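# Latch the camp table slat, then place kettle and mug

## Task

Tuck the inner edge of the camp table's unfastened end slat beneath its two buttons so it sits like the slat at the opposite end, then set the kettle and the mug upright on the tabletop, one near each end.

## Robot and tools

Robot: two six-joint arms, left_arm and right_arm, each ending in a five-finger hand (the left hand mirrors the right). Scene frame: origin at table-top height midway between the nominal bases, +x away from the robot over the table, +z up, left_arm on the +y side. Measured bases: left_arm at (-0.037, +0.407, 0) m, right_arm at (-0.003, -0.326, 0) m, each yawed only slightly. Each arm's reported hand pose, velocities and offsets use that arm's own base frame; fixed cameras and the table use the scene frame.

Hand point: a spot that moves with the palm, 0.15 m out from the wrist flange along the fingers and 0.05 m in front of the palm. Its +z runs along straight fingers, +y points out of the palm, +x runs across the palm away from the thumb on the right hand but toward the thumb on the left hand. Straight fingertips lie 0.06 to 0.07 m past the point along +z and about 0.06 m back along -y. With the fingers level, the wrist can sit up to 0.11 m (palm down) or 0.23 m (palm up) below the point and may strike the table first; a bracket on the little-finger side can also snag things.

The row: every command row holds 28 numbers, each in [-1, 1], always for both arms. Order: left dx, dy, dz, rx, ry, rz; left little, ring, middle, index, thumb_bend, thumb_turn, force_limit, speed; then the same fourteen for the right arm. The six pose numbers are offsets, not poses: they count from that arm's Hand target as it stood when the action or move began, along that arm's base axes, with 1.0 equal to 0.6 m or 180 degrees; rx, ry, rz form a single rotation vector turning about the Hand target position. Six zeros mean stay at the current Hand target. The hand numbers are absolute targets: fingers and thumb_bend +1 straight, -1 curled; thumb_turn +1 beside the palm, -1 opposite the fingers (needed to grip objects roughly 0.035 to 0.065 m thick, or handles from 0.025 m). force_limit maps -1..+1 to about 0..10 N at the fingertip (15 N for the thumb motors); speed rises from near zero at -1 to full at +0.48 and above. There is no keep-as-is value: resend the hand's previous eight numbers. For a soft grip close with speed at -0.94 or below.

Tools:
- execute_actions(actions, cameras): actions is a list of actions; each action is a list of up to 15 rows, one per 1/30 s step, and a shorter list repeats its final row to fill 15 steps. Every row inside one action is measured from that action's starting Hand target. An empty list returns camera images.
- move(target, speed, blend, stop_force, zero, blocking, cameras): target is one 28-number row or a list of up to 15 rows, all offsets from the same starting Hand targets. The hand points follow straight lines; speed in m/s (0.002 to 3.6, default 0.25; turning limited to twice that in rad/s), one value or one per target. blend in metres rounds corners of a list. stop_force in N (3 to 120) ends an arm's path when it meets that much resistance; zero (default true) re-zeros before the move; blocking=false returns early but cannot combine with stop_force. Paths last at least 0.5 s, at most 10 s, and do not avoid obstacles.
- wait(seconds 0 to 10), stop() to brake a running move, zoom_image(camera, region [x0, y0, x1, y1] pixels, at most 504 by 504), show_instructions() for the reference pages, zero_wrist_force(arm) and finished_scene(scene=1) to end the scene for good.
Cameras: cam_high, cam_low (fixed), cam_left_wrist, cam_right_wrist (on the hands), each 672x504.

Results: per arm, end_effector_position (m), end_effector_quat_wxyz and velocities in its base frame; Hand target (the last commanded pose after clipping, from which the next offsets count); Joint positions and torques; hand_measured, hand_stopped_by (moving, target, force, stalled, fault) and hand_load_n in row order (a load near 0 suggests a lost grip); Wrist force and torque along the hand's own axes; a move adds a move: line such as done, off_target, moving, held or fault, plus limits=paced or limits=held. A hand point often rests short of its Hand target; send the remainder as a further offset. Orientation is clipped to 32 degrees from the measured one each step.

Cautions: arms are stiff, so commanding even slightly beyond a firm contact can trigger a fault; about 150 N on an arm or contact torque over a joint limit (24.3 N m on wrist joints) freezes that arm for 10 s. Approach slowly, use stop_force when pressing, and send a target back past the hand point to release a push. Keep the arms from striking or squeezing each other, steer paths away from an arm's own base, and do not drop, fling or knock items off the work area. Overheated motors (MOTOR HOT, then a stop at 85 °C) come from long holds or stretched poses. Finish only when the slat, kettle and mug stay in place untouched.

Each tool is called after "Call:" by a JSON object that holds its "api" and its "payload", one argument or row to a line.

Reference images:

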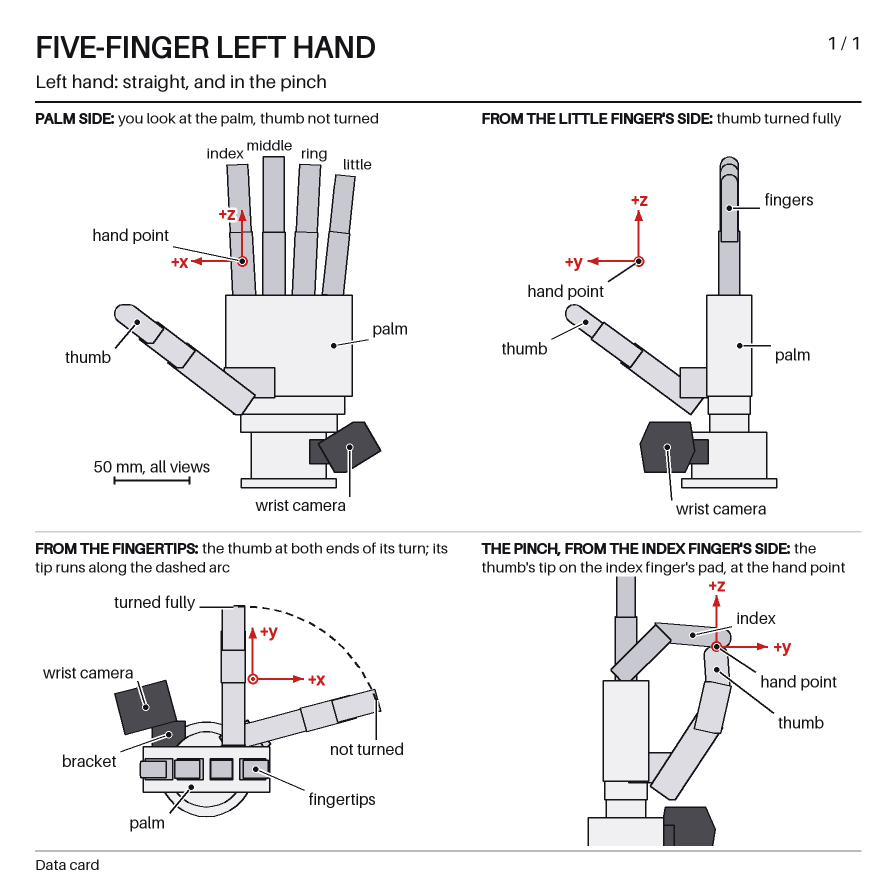

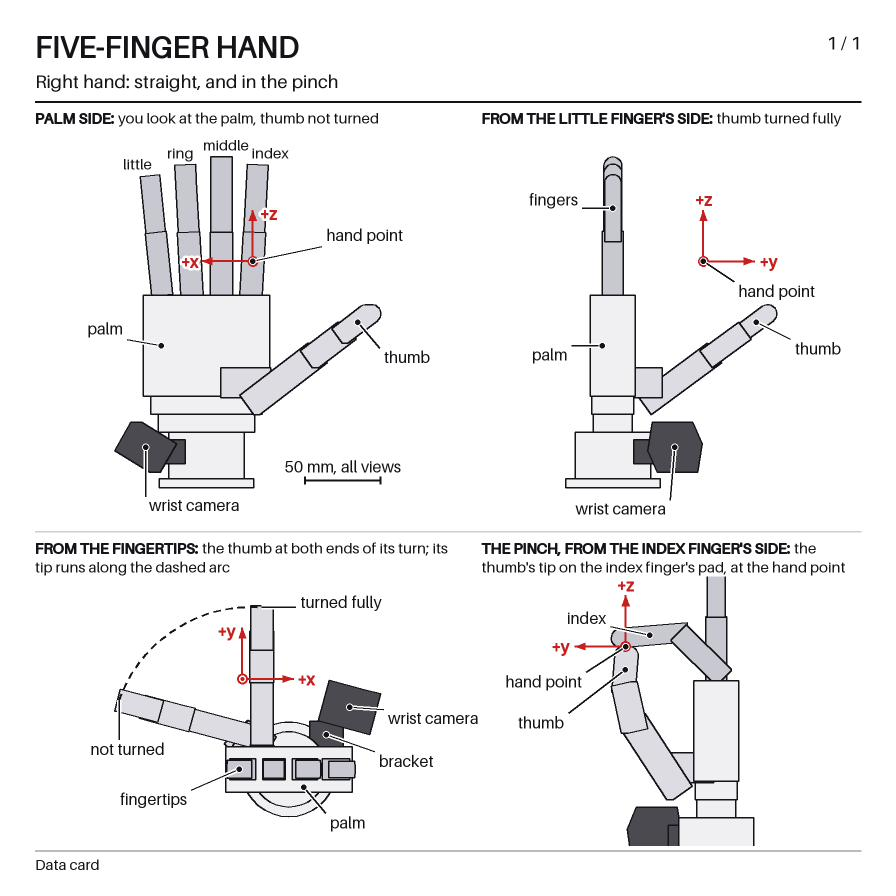

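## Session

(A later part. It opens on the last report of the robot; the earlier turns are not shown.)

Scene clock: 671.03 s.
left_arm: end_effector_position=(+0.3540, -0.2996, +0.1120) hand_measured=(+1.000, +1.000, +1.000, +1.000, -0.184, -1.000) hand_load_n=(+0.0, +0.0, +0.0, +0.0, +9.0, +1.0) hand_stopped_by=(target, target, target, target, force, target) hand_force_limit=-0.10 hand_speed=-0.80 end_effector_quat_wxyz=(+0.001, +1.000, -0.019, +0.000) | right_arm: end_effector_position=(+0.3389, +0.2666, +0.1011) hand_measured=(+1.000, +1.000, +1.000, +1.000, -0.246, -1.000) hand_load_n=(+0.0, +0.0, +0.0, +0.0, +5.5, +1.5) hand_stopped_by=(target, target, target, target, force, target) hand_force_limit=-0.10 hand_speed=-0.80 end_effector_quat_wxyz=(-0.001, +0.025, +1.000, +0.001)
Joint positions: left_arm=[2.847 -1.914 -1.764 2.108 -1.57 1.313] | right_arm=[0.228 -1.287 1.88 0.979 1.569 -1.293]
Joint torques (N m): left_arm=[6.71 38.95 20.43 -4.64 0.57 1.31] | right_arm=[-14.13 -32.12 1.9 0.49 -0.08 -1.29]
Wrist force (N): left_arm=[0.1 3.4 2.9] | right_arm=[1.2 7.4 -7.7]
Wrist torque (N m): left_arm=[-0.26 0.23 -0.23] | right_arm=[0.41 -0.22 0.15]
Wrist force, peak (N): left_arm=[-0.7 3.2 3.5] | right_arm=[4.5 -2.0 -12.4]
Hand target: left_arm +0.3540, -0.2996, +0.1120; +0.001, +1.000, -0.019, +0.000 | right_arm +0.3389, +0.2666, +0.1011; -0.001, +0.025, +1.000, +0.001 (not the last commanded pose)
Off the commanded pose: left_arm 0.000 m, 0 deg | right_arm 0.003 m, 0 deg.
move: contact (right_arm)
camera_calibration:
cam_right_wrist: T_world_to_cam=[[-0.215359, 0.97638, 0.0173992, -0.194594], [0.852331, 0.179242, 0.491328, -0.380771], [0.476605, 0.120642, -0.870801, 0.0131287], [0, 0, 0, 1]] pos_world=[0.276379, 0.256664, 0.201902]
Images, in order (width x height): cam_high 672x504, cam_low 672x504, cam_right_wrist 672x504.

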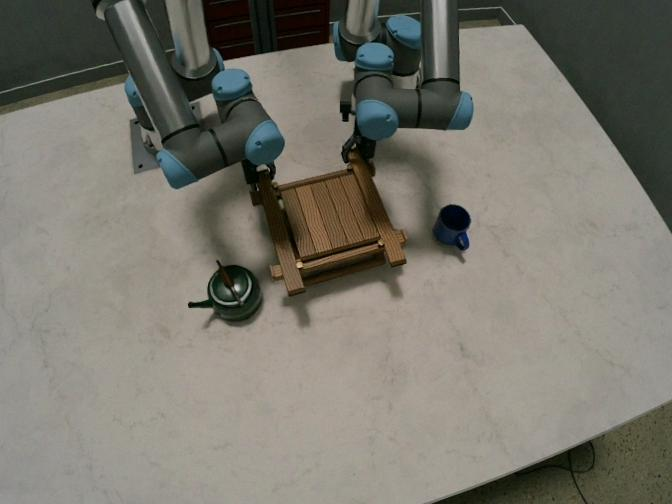

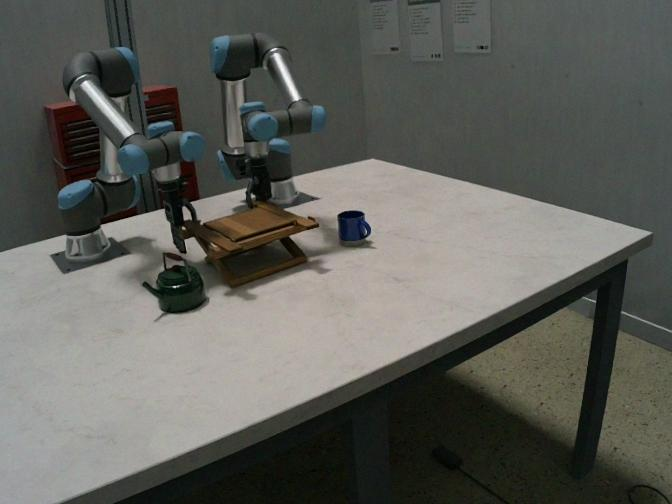

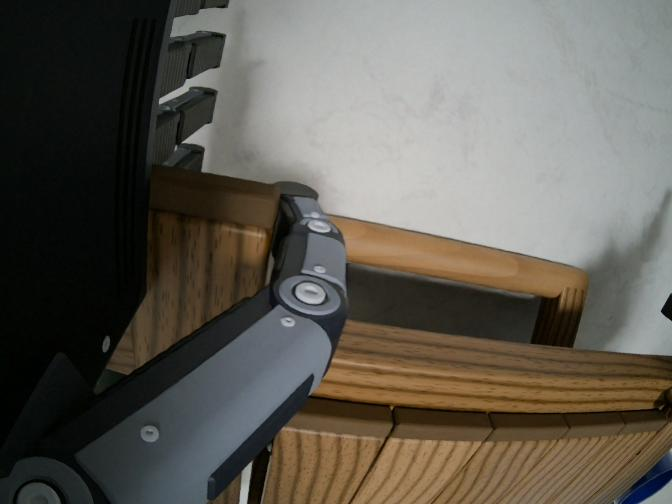

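Call:
{"api": "zoom_image", "payload": {
  "camera": "cam_low",
  "region": [185, 210, 215, 232]
}}

Call:
{"api": "zoom_image", "payload": {
  "camera": "cam_high",
  "region": [262, 172, 292, 202]
}}

Scaled by 16.800 from the camera's 672x504 image, which has a finer 960x720 frame.

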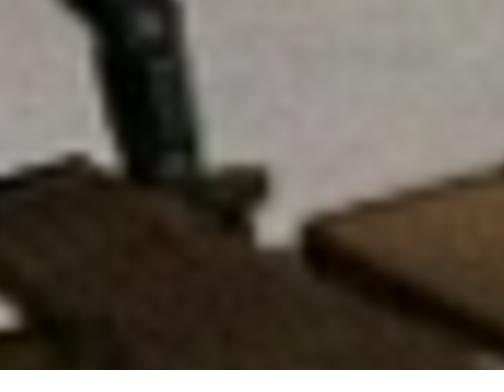

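Scaled by 16.800 from the camera's 672x504 image, which has a finer 960x720 frame.

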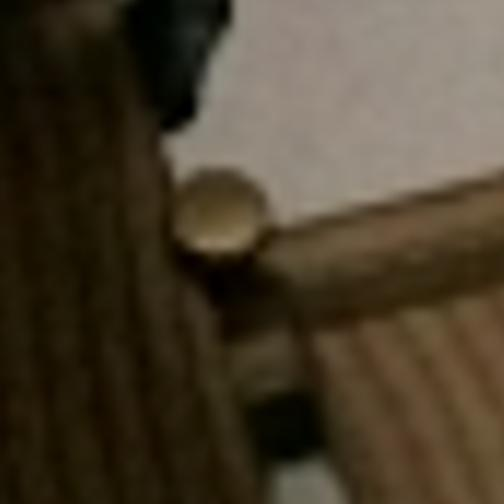

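Call:
{"api": "move", "payload": {
  "target": [
    [0,0,0,0,0,0,1,1,1,1,-0.6,-1,-0.1,-0.8,-0.0005,-0.01,0.003,0,0,0,1,1,1,1,-0.65,-1,-0.1,-0.8],
    [0,0,0,0,0,0,1,1,1,1,-0.6,-1,-0.1,-0.8,-0.0005,-0.011,0.003,-0.035,0,0,1,1,1,1,-0.65,-1,-0.1,-0.8]
  ],
  "speed": 0.02,
  "cameras": ["cam_high","cam_low","cam_right_wrist"]
}}

Call:
{"api": "zoom_image", "payload": {
  "camera": "cam_low",
  "region": [175, 200, 225, 240]
}}

Call:
{"api": "zoom_image", "payload": {
  "camera": "cam_high",
  "region": [242, 152, 302, 202]
}}

Scene clock: 767.87 s.
left_arm: end_effector_position=(+0.3540, -0.2996, +0.1120) hand_measured=(+1.000, +1.000, +1.000, +1.000, -0.184, -1.000) hand_load_n=(+0.0, +0.0, +0.0, +0.0, +8.5, +1.0) hand_stopped_by=(target, target, target, target, force, target) hand_force_limit=-0.10 hand_speed=-0.80 end_effector_quat_wxyz=(+0.001, +1.000, -0.019, +0.000) | right_arm: end_effector_position=(+0.3386, +0.2600, +0.1029) hand_measured=(+1.000, +1.000, +1.000, +1.000, -0.246, -1.000) hand_load_n=(+0.0, +0.0, +0.0, +0.0, +6.5, +0.5) hand_stopped_by=(target, target, target, target, force, target) hand_force_limit=-0.10 hand_speed=-0.80 end_effector_quat_wxyz=(+0.000, +0.025, +0.998, -0.054)
Joint positions: left_arm=[2.847 -1.914 -1.764 2.108 -1.57 1.313] | right_arm=[0.286 -1.265 1.84 1.029 1.674 -1.233]
Joint torques (N m): left_arm=[5.52 38.01 19.28 -4.72 0.34 1.35] | right_arm=[11.39 -16.04 -27.34 4.01 2.39 1.88]
Wrist force (N): left_arm=[1.2 3.1 2.8] | right_arm=[4.2 3.4 2.4]
Wrist torque (N m): left_arm=[-0.32 0.19 -0.17] | right_arm=[-0.17 -0.24 0.03]
Wrist force, peak (N): left_arm=[0.9 3.3 3.4] | right_arm=[1.1 7.7 -8.0]
Hand target: left_arm +0.3540, -0.2996, +0.1120; +0.001, +1.000, -0.019, +0.000 | right_arm +0.3386, +0.2600, +0.1029; +0.000, +0.025, +0.998, -0.054
Off the commanded pose: left_arm 0.000 m, 0 deg | right_arm 0.000 m, 0 deg.
move: done
camera_calibration:
cam_right_wrist: T_world_to_cam=[[-0.215396, 0.972427, -0.0893868, -0.176214], [0.85231, 0.231884, 0.468825, -0.39157], [0.476626, 0.0247977, -0.878756, 0.0413415], [0, 0, 0, 1]] pos_world=[0.276078, 0.261129, 0.204156]
Images, in order (width x height): cam_high 672x504, cam_low 672x504, cam_right_wrist 672x504.

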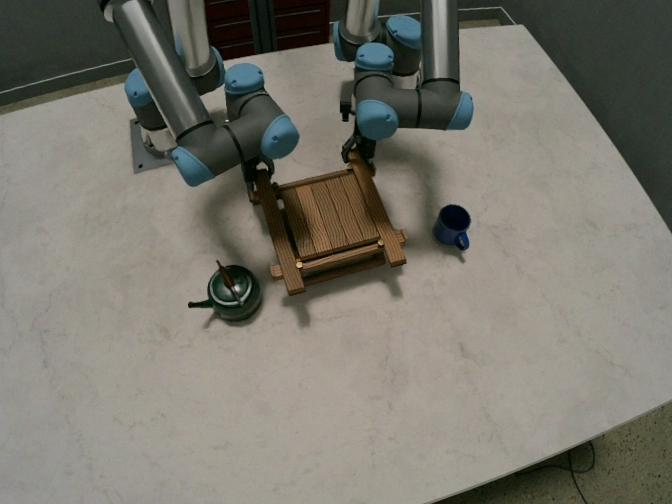

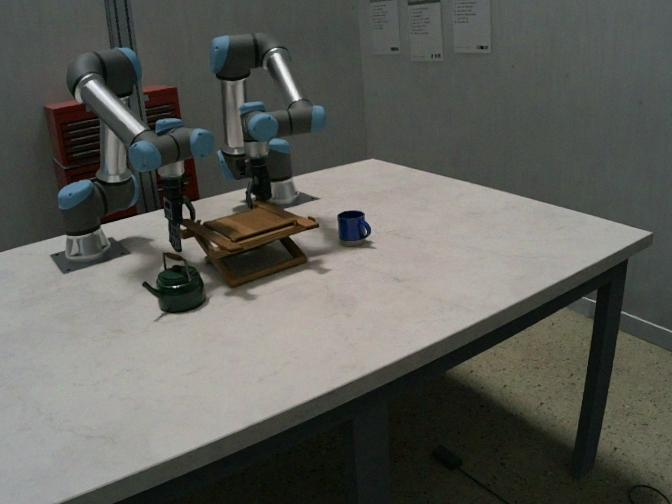

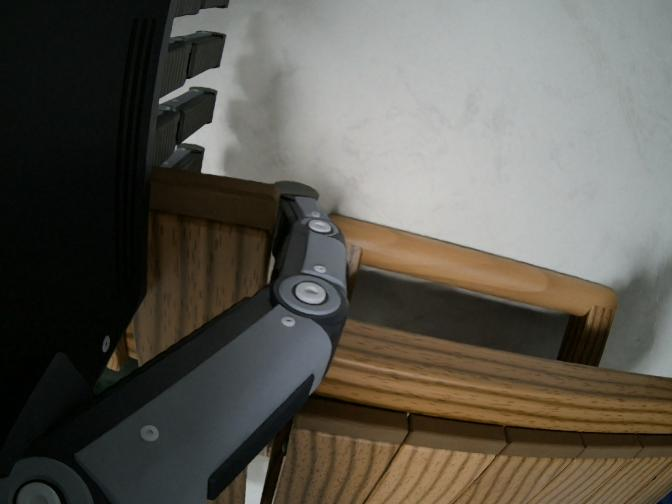

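Scaled by 10.080 from the camera's 672x504 image, which has a finer 960x720 frame.

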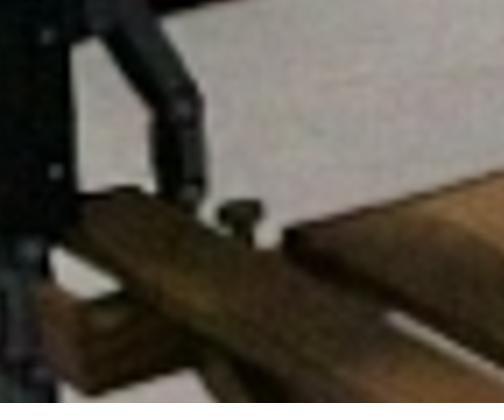

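Scaled by 8.400 from the camera's 672x504 image, which has a finer 960x720 frame.

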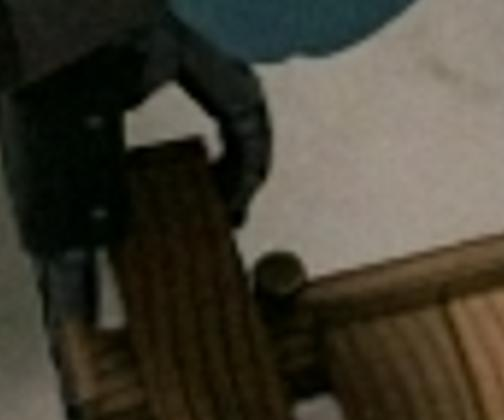

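Call:
{"api": "move", "payload": {
  "target": [0,0,0,0,0,0,1,1,1,1,-0.6,-1,-0.1,-0.8,0,0,-0.012,0,0,0,1,1,1,1,-0.65,-1,-0.1,-0.8],
  "speed": 0.015,
  "stop_force": 6
}}

Call:
{"api": "move", "payload": {
  "target": [0,0,0,0,0,0,1,1,1,1,-0.6,-1,-0.1,-0.8,0.0008,0.0183,-0.001,0,0,0,1,1,1,1,-0.65,-1,-0.1,-0.8],
  "speed": 0.015,
  "stop_force": 7,
  "cameras": ["cam_high","cam_low","cam_right_wrist"]
}}

Call:
{"api": "zoom_image", "payload": {
  "camera": "cam_low",
  "region": [175, 200, 225, 240]
}}

Call:
{"api": "zoom_image", "payload": {
  "camera": "cam_high",
  "region": [242, 152, 302, 202]
}}

Scene clock: 776.27 s.
left_arm: end_effector_position=(+0.3540, -0.2996, +0.1120) hand_measured=(+1.000, +1.000, +1.000, +1.000, -0.184, -1.000) hand_load_n=(+0.0, +0.0, +0.0, +0.0, +9.0, +1.0) hand_stopped_by=(target, target, target, target, force, target) hand_force_limit=-0.10 hand_speed=-0.80 end_effector_quat_wxyz=(+0.001, +1.000, -0.019, +0.000) | right_arm: end_effector_position=(+0.3386, +0.2600, +0.0965) hand_measured=(+1.000, +1.000, +1.000, +1.000, -0.246, -1.000) hand_load_n=(+0.0, -0.5, +0.0, +0.0, +3.5, +0.0) hand_stopped_by=(target, target, target, target, force, target) hand_force_limit=-0.10 hand_speed=-0.80 end_effector_quat_wxyz=(+0.000, +0.025, +0.998, -0.054)
Joint positions: left_arm=[2.847 -1.914 -1.764 2.108 -1.57 1.313] | right_arm=[0.286 -1.257 1.847 1.013 1.674 -1.233]
Joint torques (N m): left_arm=[6.18 36.79 19.77 -4.8 0.52 1.19] | right_arm=[10.85 -33.35 -25.11 4.11 1.4 1.55]
Wrist force (N): left_arm=[0.4 2.9 2.9] | right_arm=[2.6 4.8 -3.6]
Wrist torque (N m): left_arm=[-0.34 0.22 -0.21] | right_arm=[0.16 -0.24 0.04]
Wrist force, peak (N): left_arm=[1.0 3.5 3.0] | right_arm=[3.4 3.5 -7.1]
Hand target: left_arm +0.3540, -0.2996, +0.1120; +0.001, +1.000, -0.019, +0.000 | right_arm +0.3386, +0.2600, +0.0965; +0.000, +0.025, +0.998, -0.054 (not the last commanded pose)
Off the commanded pose: left_arm 0.000 m, 0 deg | right_arm 0.001 m, 0 deg.
move: contact (right_arm)

Scene clock: 777.83 s.
left_arm: end_effector_position=(+0.3540, -0.2996, +0.1120) hand_measured=(+1.000, +1.000, +1.000, +1.000, -0.184, -1.000) hand_load_n=(+0.0, +0.0, +0.0, +0.0, +8.5, +1.0) hand_stopped_by=(target, target, target, target, force, target) hand_force_limit=-0.10 hand_speed=-0.80 end_effector_quat_wxyz=(+0.001, +1.000, -0.019, +0.000) | right_arm: end_effector_position=(+0.3388, +0.2649, +0.0962) hand_measured=(+1.000, +1.000, +1.000, +1.000, -0.248, -1.000) hand_load_n=(+0.0, +0.0, +0.0, +0.0, +2.0, +0.0) hand_stopped_by=(target, target, target, target, force, target) hand_force_limit=-0.10 hand_speed=-0.80 end_effector_quat_wxyz=(+0.000, +0.025, +0.998, -0.054)
Joint positions: left_arm=[2.847 -1.914 -1.764 2.108 -1.57 1.313] | right_arm=[0.299 -1.249 1.838 1.016 1.674 -1.22]
Joint torques (N m): left_arm=[5.51 36.46 19.71 -4.74 0.56 1.17] | right_arm=[-13.85 -34.33 1.32 0.47 1.98 -1.29]
Wrist force (N): left_arm=[0.1 3.2 2.9] | right_arm=[1.3 6.7 -6.4]
Wrist torque (N m): left_arm=[-0.29 0.23 -0.25] | right_arm=[0.33 -0.21 0.12]
Wrist force, peak (N): left_arm=[1.1 3.1 3.5] | right_arm=[3.7 -3.4 -8.9]
Hand target: left_arm +0.3540, -0.2996, +0.1120; +0.001, +1.000, -0.019, +0.000 | right_arm +0.3388, +0.2649, +0.0962; +0.000, +0.025, +0.998, -0.054 (not the last commanded pose)
Off the commanded pose: left_arm 0.000 m, 0 deg | right_arm 0.006 m, 0 deg.
move: contact (right_arm)
camera_calibration:
cam_right_wrist: T_world_to_cam=[[-0.215383, 0.97239, -0.089824, -0.181442], [0.852311, 0.232084, 0.468725, -0.389768], [0.47663, 0.0243976, -0.878766, 0.0353434], [0, 0, 0, 1]] pos_world=[0.276278, 0.266029, 0.197455]
Images, in order (width x height): cam_high 672x504, cam_low 672x504, cam_right_wrist 672x504.

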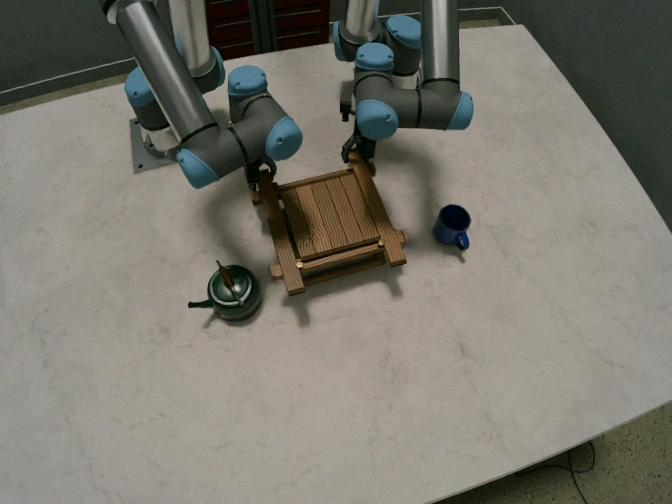

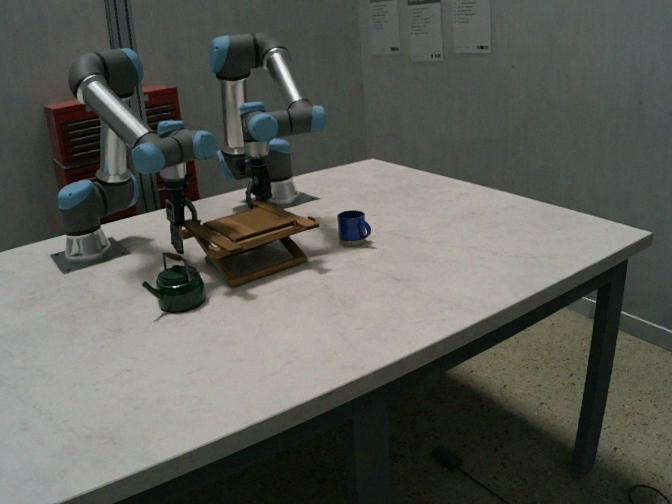

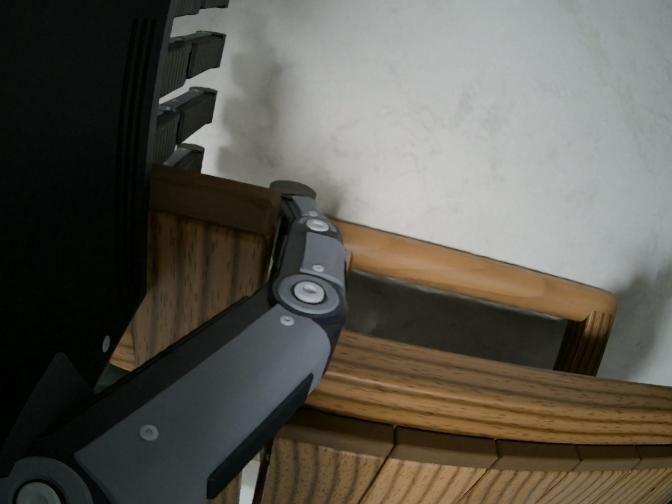

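Scaled by 10.080 from the camera's 672x504 image, which has a finer 960x720 frame.

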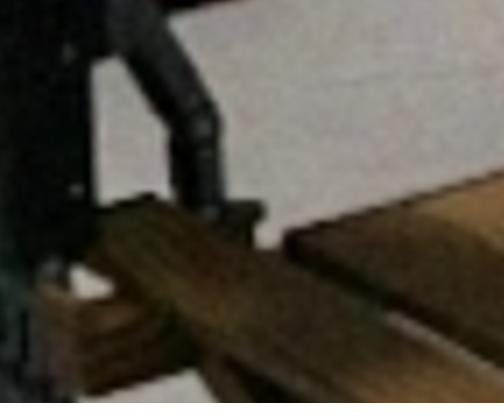

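Scaled by 8.400 from the camera's 672x504 image, which has a finer 960x720 frame.

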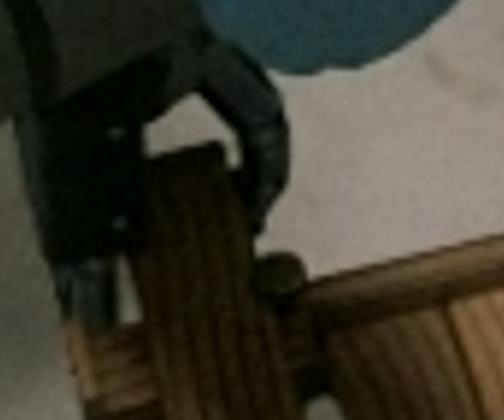

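Call:
{"api": "zoom_image", "payload": {
  "camera": "cam_high",
  "region": [360, 225, 420, 275]
}}

Call:
{"api": "zoom_image", "payload": {
  "camera": "cam_high",
  "region": [265, 245, 325, 295]
}}

Call:
{"api": "zoom_image", "payload": {
  "camera": "cam_high",
  "region": [335, 145, 395, 195]
}}

Scaled by 8.400 from the camera's 672x504 image, which has a finer 960x720 frame.

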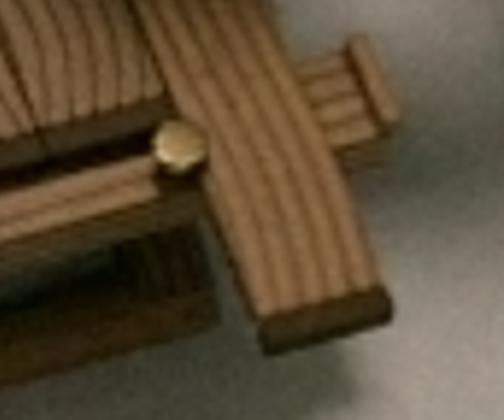

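Scaled by 8.400 from the camera's 672x504 image, which has a finer 960x720 frame.

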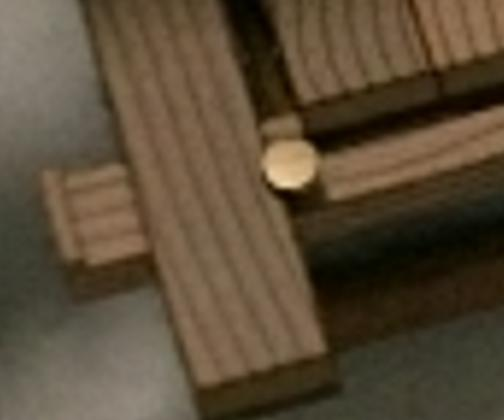

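Scaled by 8.400 from the camera's 672x504 image, which has a finer 960x720 frame.

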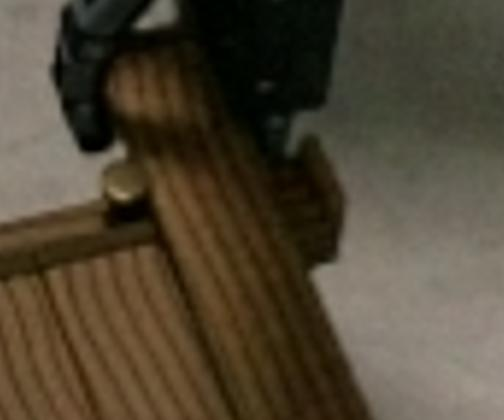

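Call:
{"api": "zoom_image", "payload": {
  "camera": "cam_high",
  "region": [262, 172, 292, 202]
}}

Call:
{"api": "zoom_image", "payload": {
  "camera": "cam_low",
  "region": [185, 210, 215, 232]
}}

Call:
{"api": "zoom_image", "payload": {
  "camera": "cam_low",
  "region": [215, 225, 245, 255]
}}

Scaled by 16.800 from the camera's 672x504 image, which has a finer 960x720 frame.

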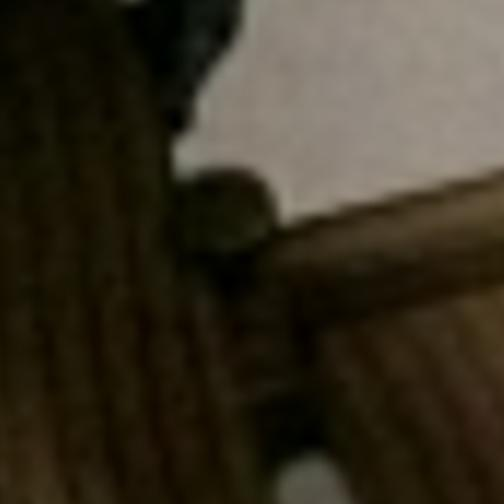

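Scaled by 16.800 from the camera's 672x504 image, which has a finer 960x720 frame.

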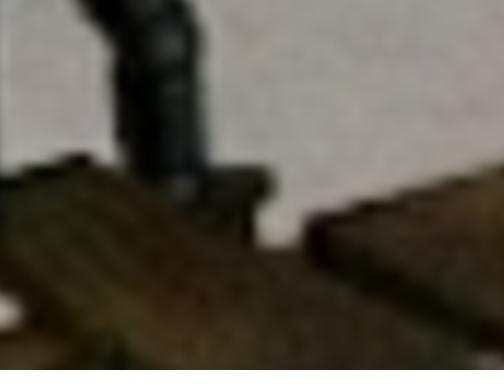

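Scaled by 16.800 from the camera's 672x504 image, which has a finer 960x720 frame.

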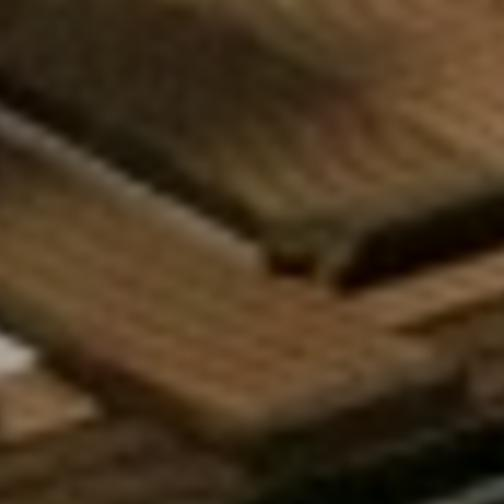

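Call:
{"api": "zoom_image", "payload": {
  "camera": "cam_high",
  "region": [335, 152, 365, 182]
}}

Call:
{"api": "zoom_image", "payload": {
  "camera": "cam_high",
  "region": [284, 250, 314, 280]
}}

Call:
{"api": "zoom_image", "payload": {
  "camera": "cam_high",
  "region": [366, 228, 396, 258]
}}

Scaled by 16.800 from the camera's 672x504 image, which has a finer 960x720 frame.

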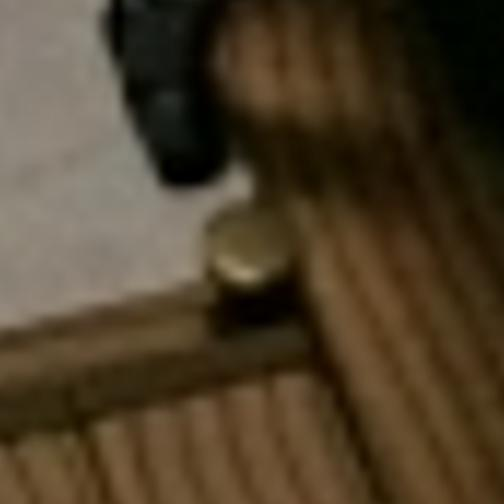

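Scaled by 16.800 from the camera's 672x504 image, which has a finer 960x720 frame.

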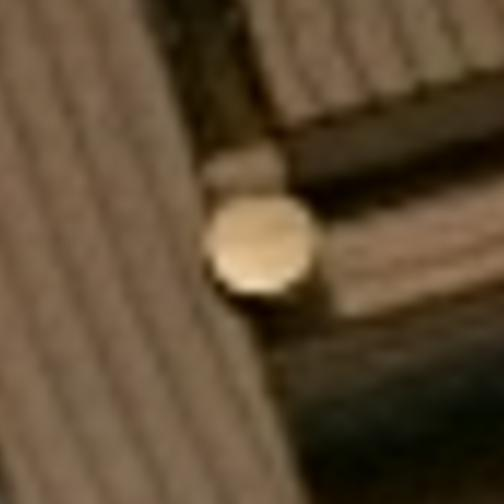

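Scaled by 16.800 from the camera's 672x504 image, which has a finer 960x720 frame.

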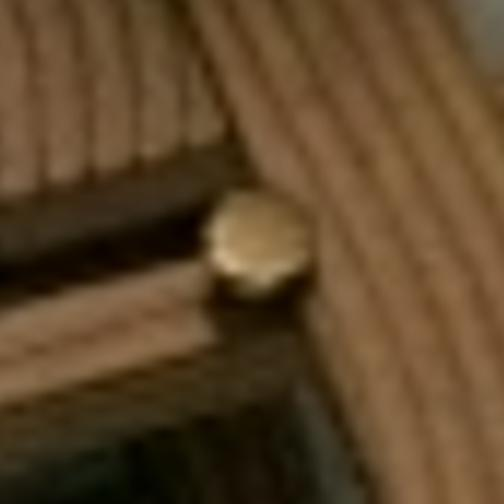

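Call:
{"api": "zoom_image", "payload": {
  "camera": "cam_low",
  "region": [222, 228, 244, 250]
}}

Call:
{"api": "zoom_image", "payload": {
  "camera": "cam_low",
  "region": [280, 205, 310, 235]
}}

Scaled by 22.909 from the camera's 672x504 image, which has a finer 960x720 frame.

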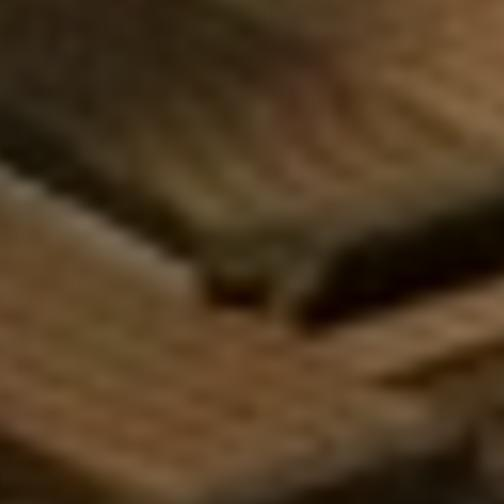

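Scaled by 16.800 from the camera's 672x504 image, which has a finer 960x720 frame.

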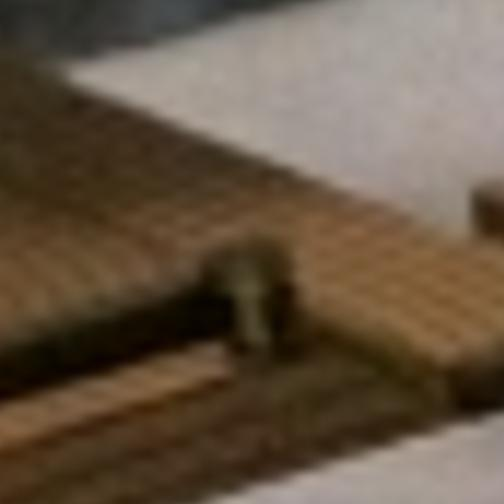

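Call:
{"api": "move", "payload": {
  "target": [0,0,0,0,0,0,1,1,1,1,-0.6,-1,-0.1,-0.8,0.0005,0.012,-0.001,0,0,0,1,1,1,1,-0.65,-1,-0.1,-0.8],
  "speed": 0.01,
  "stop_force": 8,
  "cameras": ["cam_high","cam_low"]
}}

Call:
{"api": "zoom_image", "payload": {
  "camera": "cam_high",
  "region": [262, 172, 292, 202]
}}

Call:
{"api": "zoom_image", "payload": {
  "camera": "cam_low",
  "region": [185, 210, 215, 232]
}}

Scene clock: 843.40 s.
left_arm: end_effector_position=(+0.3540, -0.2996, +0.1120) hand_measured=(+1.000, +1.000, +1.000, +1.000, -0.184, -1.000) hand_load_n=(+0.0, +0.0, +0.0, +0.0, +9.0, +1.5) hand_stopped_by=(target, target, target, target, force, target) hand_force_limit=-0.10 hand_speed=-0.80 end_effector_quat_wxyz=(+0.001, +1.000, -0.019, +0.000) | right_arm: end_effector_position=(+0.3388, +0.2653, +0.0962) hand_measured=(+1.000, +1.000, +1.000, +1.000, -0.248, -1.000) hand_load_n=(+0.0, +0.0, +0.0, +0.0, +2.0, +0.5) hand_stopped_by=(target, target, target, target, force, target) hand_force_limit=-0.10 hand_speed=-0.80 end_effector_quat_wxyz=(+0.000, +0.025, +0.998, -0.054)
Joint positions: left_arm=[2.847 -1.914 -1.764 2.108 -1.57 1.313] | right_arm=[0.3 -1.249 1.837 1.016 1.674 -1.219]
Joint torques (N m): left_arm=[5.63 36.19 20.12 -4.65 0.5 1.08] | right_arm=[-14.78 -32.93 0.53 0.34 -0.38 -1.51]
Wrist force (N): left_arm=[0.8 3.0 2.9] | right_arm=[1.8 3.4 -8.4]
Wrist torque (N m): left_arm=[-0.32 0.21 -0.22] | right_arm=[0.36 -0.20 0.10]
Wrist force, peak (N): left_arm=[1.4 3.0 3.5] | right_arm=[4.6 -3.2 -9.7]
Hand target: left_arm +0.3540, -0.2996, +0.1120; +0.001, +1.000, -0.019, +0.000 | right_arm +0.3388, +0.2653, +0.0962; +0.000, +0.025, +0.998, -0.054 (not the last commanded pose)
Off the commanded pose: left_arm 0.000 m, 0 deg | right_arm 0.007 m, 0 deg.
move: contact (right_arm)
Images, in order (width x height): cam_high 672x504, cam_low 672x504.

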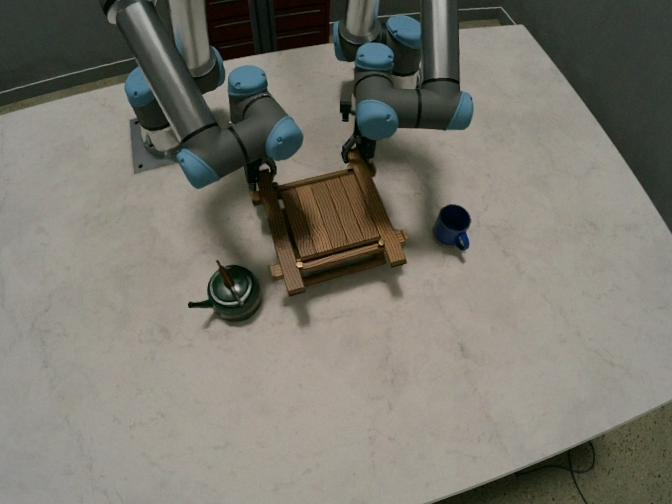

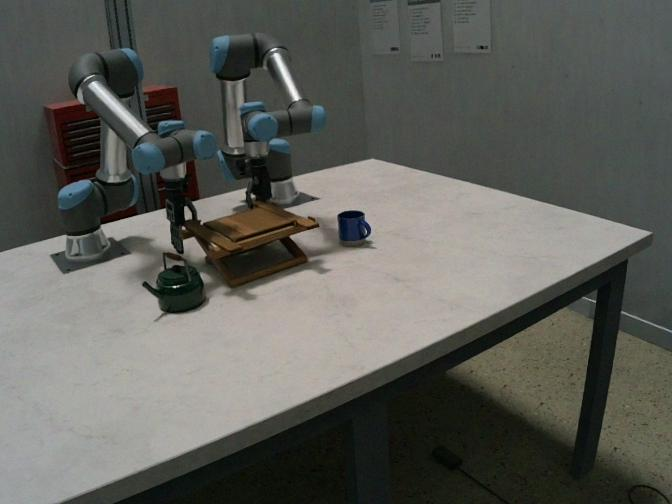

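Scaled by 16.800 from the camera's 672x504 image, which has a finer 960x720 frame.

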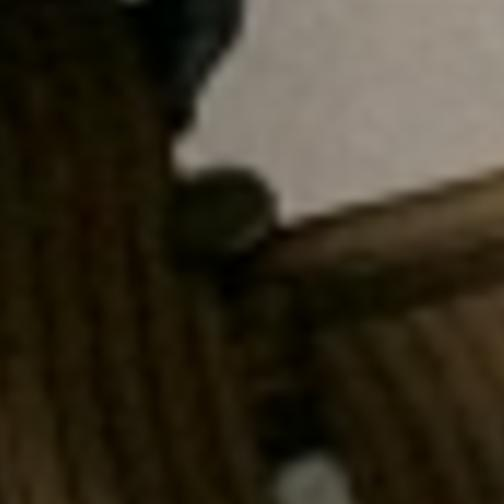

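Scaled by 16.800 from the camera's 672x504 image, which has a finer 960x720 frame.

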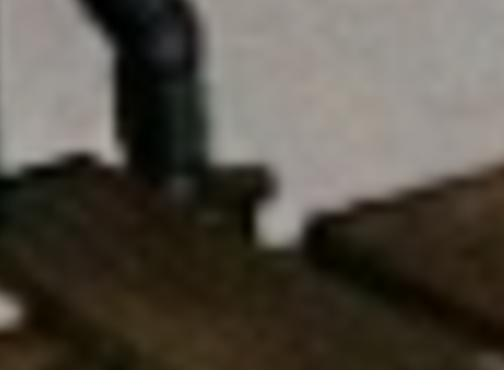

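Call:
{"api": "move", "payload": {
  "target": [0,0,0,0,0,0,1,1,1,1,-0.6,-1,-0.1,-0.8,0,0,0.0083,0,0,0,1,1,1,1,-0.65,-1,-0.1,-0.8],
  "speed": 0.02
}}

Call:
{"api": "move", "payload": {
  "target": [0,0,0,0,0,0,1,1,1,1,-0.6,-1,-0.1,-0.8,0,0,0.015,0,0,0,1,1,1,1,-0.65,-1,-0.1,-0.8],
  "speed": 0.01,
  "stop_force": 5,
  "cameras": ["cam_high","cam_low"]
}}

Call:
{"api": "zoom_image", "payload": {
  "camera": "cam_high",
  "region": [262, 172, 292, 202]
}}

Call:
{"api": "zoom_image", "payload": {
  "camera": "cam_low",
  "region": [185, 210, 215, 232]
}}

Scene clock: 849.37 s.
left_arm: end_effector_position=(+0.3540, -0.2996, +0.1120) hand_measured=(+1.000, +1.000, +1.000, +1.000, -0.184, -1.000) hand_load_n=(+0.0, +0.0, +0.0, +0.0, +9.0, +1.5) hand_stopped_by=(target, target, target, target, force, target) hand_force_limit=-0.10 hand_speed=-0.80 end_effector_quat_wxyz=(+0.001, +1.000, -0.019, +0.000) | right_arm: end_effector_position=(+0.3388, +0.2653, +0.1010) hand_measured=(+1.000, +1.000, +1.000, +1.000, -0.248, -1.000) hand_load_n=(+0.0, +0.0, +0.0, +0.0, +4.5, +1.0) hand_stopped_by=(target, target, target, target, force, target) hand_force_limit=-0.10 hand_speed=-0.80 end_effector_quat_wxyz=(+0.000, +0.025, +0.998, -0.054)
Joint positions: left_arm=[2.847 -1.914 -1.764 2.108 -1.57 1.313] | right_arm=[0.3 -1.255 1.832 1.028 1.674 -1.219]
Joint torques (N m): left_arm=[5.45 36.15 20.09 -4.67 0.56 0.99] | right_arm=[-13.63 -36.69 -27.22 5.43 0.39 -1.38]
Wrist force (N): left_arm=[0.0 2.6 1.0] | right_arm=[1.0 7.3 5.2]
Wrist torque (N m): left_arm=[-0.24 0.19 -0.29] | right_arm=[-0.04 -0.24 0.14]
Wrist force, peak (N): left_arm=[0.8 3.3 3.0] | right_arm=[2.0 3.3 -8.5]
Hand target: left_arm +0.3540, -0.2996, +0.1120; +0.001, +1.000, -0.019, +0.000 | right_arm +0.3388, +0.2653, +0.1011; +0.000, +0.025, +0.998, -0.054
Off the commanded pose: left_arm 0.000 m, 0 deg | right_arm 0.000 m, 0 deg.
move: done

Scene clock: 851.23 s.
left_arm: end_effector_position=(+0.3540, -0.2996, +0.1120) hand_measured=(+1.000, +1.000, +1.000, +1.000, -0.184, -1.000) hand_load_n=(+0.0, +0.0, +0.0, +0.0, +9.5, +2.5) hand_stopped_by=(target, target, target, target, force, target) hand_force_limit=-0.10 hand_speed=-0.80 end_effector_quat_wxyz=(+0.001, +1.000, -0.019, +0.000) | right_arm: end_effector_position=(+0.3388, +0.2653, +0.1101) hand_measured=(+1.000, +1.000, +1.000, +1.000, -0.246, -1.000) hand_load_n=(+0.0, +0.0, +0.0, +0.0, +5.0, +0.5) hand_stopped_by=(target, target, target, target, force, target) hand_force_limit=-0.10 hand_speed=-0.80 end_effector_quat_wxyz=(+0.000, +0.025, +0.998, -0.054)
Joint positions: left_arm=[2.847 -1.914 -1.764 2.108 -1.57 1.313] | right_arm=[0.3 -1.267 1.821 1.051 1.674 -1.219]
Joint torques (N m): left_arm=[4.72 35.62 19.8 -3.01 -1.07 1] | right_arm=[-9.31 -37.82 -28.23 5.43 2.01 -0.22]
Wrist force (N): left_arm=[-1.9 3.1 -0.7] | right_arm=[1.1 7.5 5.9]
Wrist torque (N m): left_arm=[-0.26 0.20 -0.44] | right_arm=[-0.08 -0.24 0.13]
Wrist force, peak (N): left_arm=[-3.1 2.6 -1.4] | right_arm=[0.1 8.3 6.5]
Hand target: left_arm +0.3540, -0.2996, +0.1120; +0.001, +1.000, -0.019, +0.000 | right_arm +0.3388, +0.2653, +0.1101; +0.000, +0.025, +0.998, -0.054
Off the commanded pose: left_arm 0.000 m, 0 deg | right_arm 0.000 m, 0 deg.
move: done
Images, in order (width x height): cam_high 672x504, cam_low 672x504.

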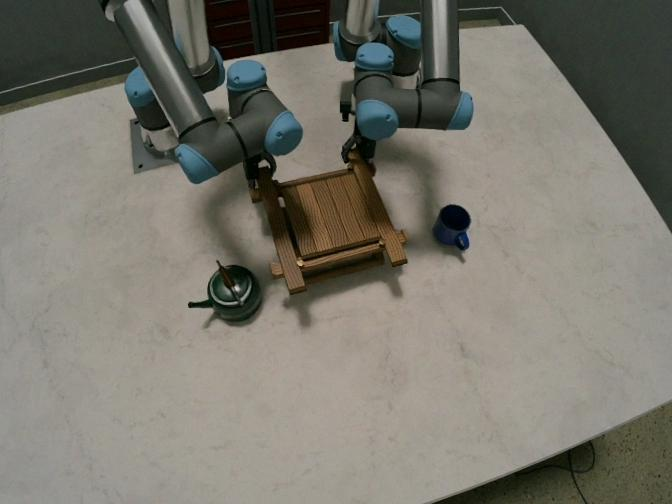

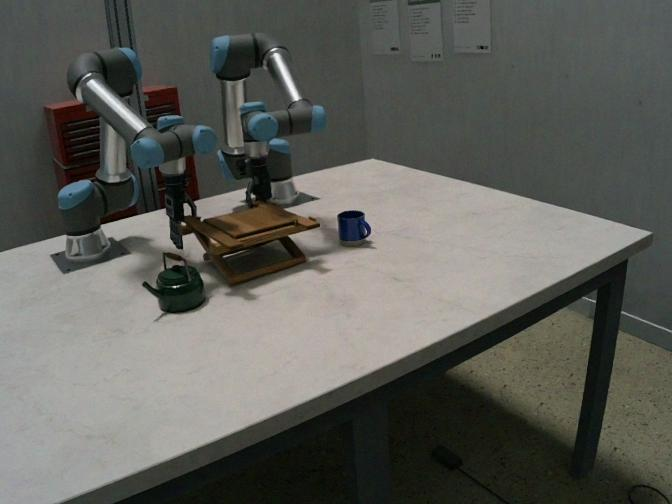

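Scaled by 16.800 from the camera's 672x504 image, which has a finer 960x720 frame.

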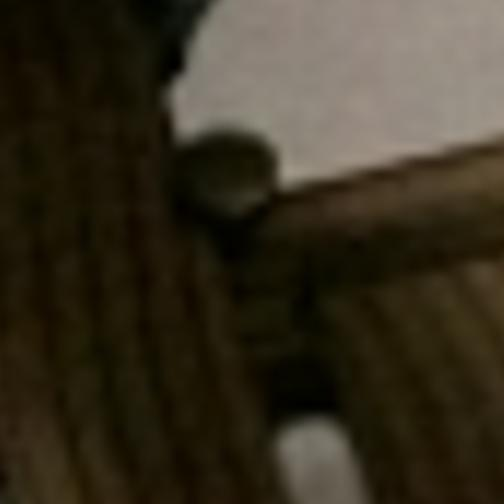

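Scaled by 16.800 from the camera's 672x504 image, which has a finer 960x720 frame.

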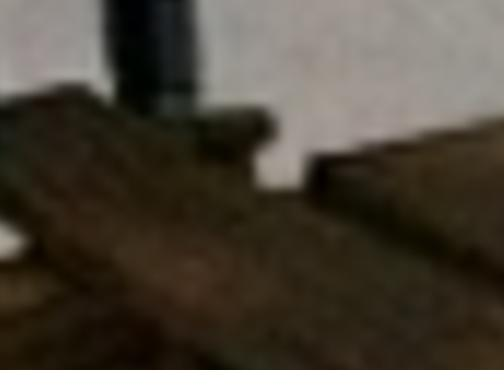

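Call:
{"api": "move", "payload": {
  "target": [0,0,0,0,0,0,1,1,1,1,-0.6,-1,-0.1,-0.8,0,0,-0.0193,0,0,0,1,1,1,1,-0.65,-1,-0.1,-0.8],
  "speed": 0.02
}}

Call:
{"api": "move", "payload": {
  "target": [0,0,0,0,0,0,1,1,1,1,-0.6,-1,-0.1,-0.8,0,0,0,0,0,0,1,1,1,1,0.4,-1,-0.1,-0.5],
  "speed": 0.02,
  "cameras": ["cam_high","cam_low","cam_right_wrist"]
}}

Call:
{"api": "zoom_image", "payload": {
  "camera": "cam_high",
  "region": [242, 152, 302, 202]
}}

Scene clock: 857.00 s.
left_arm: end_effector_position=(+0.3540, -0.2996, +0.1120) hand_measured=(+1.000, +1.000, +1.000, +1.000, -0.184, -1.000) hand_load_n=(+0.0, +0.0, +0.0, +0.5, +8.5, +1.5) hand_stopped_by=(target, target, target, target, force, target) hand_force_limit=-0.10 hand_speed=-0.80 end_effector_quat_wxyz=(+0.001, +1.000, -0.019, +0.000) | right_arm: end_effector_position=(+0.3388, +0.2653, +0.0987) hand_measured=(+1.000, +1.000, +1.000, +1.000, -0.246, -1.000) hand_load_n=(+0.0, +0.0, +0.0, +0.0, +2.5, +0.0) hand_stopped_by=(target, target, target, target, force, target) hand_force_limit=-0.10 hand_speed=-0.80 end_effector_quat_wxyz=(+0.000, +0.025, +0.998, -0.054)
Joint positions: left_arm=[2.847 -1.914 -1.764 2.108 -1.57 1.313] | right_arm=[0.3 -1.252 1.835 1.023 1.674 -1.219]
Joint torques (N m): left_arm=[4.94 34.83 19.53 -3.09 -2.5 0.87] | right_arm=[1.02 -16.02 -1.45 0.89 1.64 1.07]
Wrist force (N): left_arm=[0.4 3.0 3.1] | right_arm=[2.0 3.9 1.2]
Wrist torque (N m): left_arm=[-0.30 0.23 -0.26] | right_arm=[-0.08 -0.20 0.10]
Wrist force, peak (N): left_arm=[1.9 3.4 2.2] | right_arm=[1.2 7.6 6.1]
Hand target: left_arm +0.3540, -0.2996, +0.1120; +0.001, +1.000, -0.019, +0.000 | right_arm +0.3388, +0.2653, +0.0986; +0.000, +0.025, +0.998, -0.054
Off the commanded pose: left_arm 0.000 m, 0 deg | right_arm 0.000 m, 0 deg.
move: done

Scene clock: 858.20 s.
left_arm: end_effector_position=(+0.3540, -0.2996, +0.1120) hand_measured=(+1.000, +1.000, +1.000, +1.000, -0.184, -1.000) hand_load_n=(+0.0, +0.0, +0.0, +0.0, +8.0, +2.0) hand_stopped_by=(target, target, target, target, force, target) hand_force_limit=-0.10 hand_speed=-0.80 end_effector_quat_wxyz=(+0.001, +1.000, -0.019, +0.000) | right_arm: end_effector_position=(+0.3388, +0.2653, +0.0986) hand_measured=(+1.000, +1.000, +1.000, +1.000, +0.400, -1.000) hand_load_n=(+0.0, +0.0, +0.0, +0.0, +0.0, +0.0) hand_stopped_by=(target, target, target, target, target, target) hand_force_limit=-0.10 hand_speed=-0.50 end_effector_quat_wxyz=(+0.000, +0.025, +0.998, -0.054)
Joint positions: left_arm=[2.847 -1.914 -1.764 2.108 -1.57 1.313] | right_arm=[0.3 -1.252 1.835 1.022 1.674 -1.219]
Joint torques (N m): left_arm=[5.2 34.66 19.88 -5.22 1.42 0.77] | right_arm=[2.09 -15.85 -3.03 0.56 0.89 0.68]
Wrist force (N): left_arm=[1.0 -0.9 2.9] | right_arm=[2.1 0.7 1.3]
Wrist torque (N m): left_arm=[-0.35 0.21 -0.27] | right_arm=[-0.14 -0.25 0.09]
Wrist force, peak (N): left_arm=[1.5 2.9 3.1] | right_arm=[3.4 3.7 2.1]
Hand target: left_arm +0.3540, -0.2996, +0.1120; +0.001, +1.000, -0.019, +0.000 | right_arm +0.3388, +0.2653, +0.0986; +0.000, +0.025, +0.998, -0.054
Off the commanded pose: left_arm 0.000 m, 0 deg | right_arm 0.000 m, 0 deg.
move: done
camera_calibration:
cam_right_wrist: T_world_to_cam=[[-0.215236, 0.972417, -0.0898782, -0.181653], [0.852304, 0.231979, 0.468789, -0.390969], [0.476709, 0.0242969, -0.878726, 0.0374392], [0, 0, 0, 1]] pos_world=[0.276279, 0.266429, 0.199854]
Images, in order (width x height): cam_high 672x504, cam_low 672x504, cam_right_wrist 672x504.

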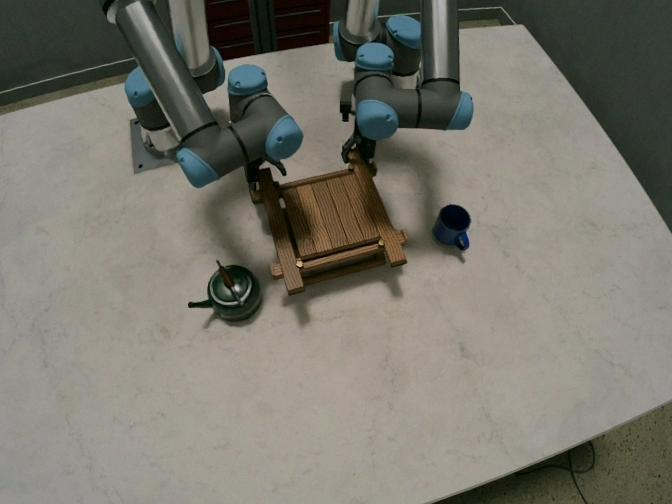

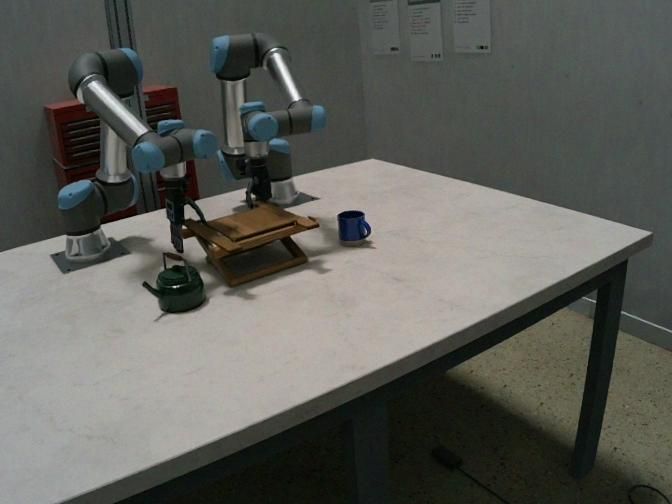

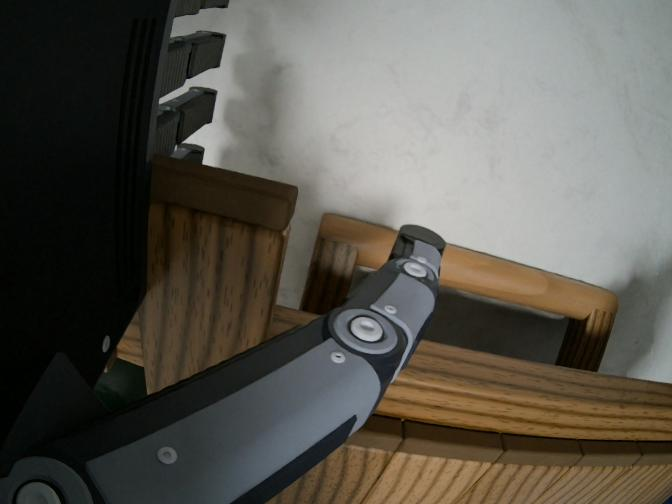

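Scaled by 8.400 from the camera's 672x504 image, which has a finer 960x720 frame.

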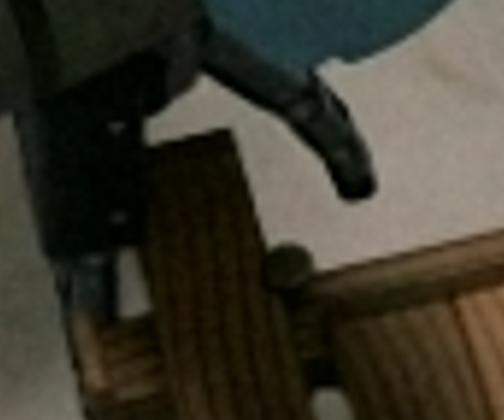

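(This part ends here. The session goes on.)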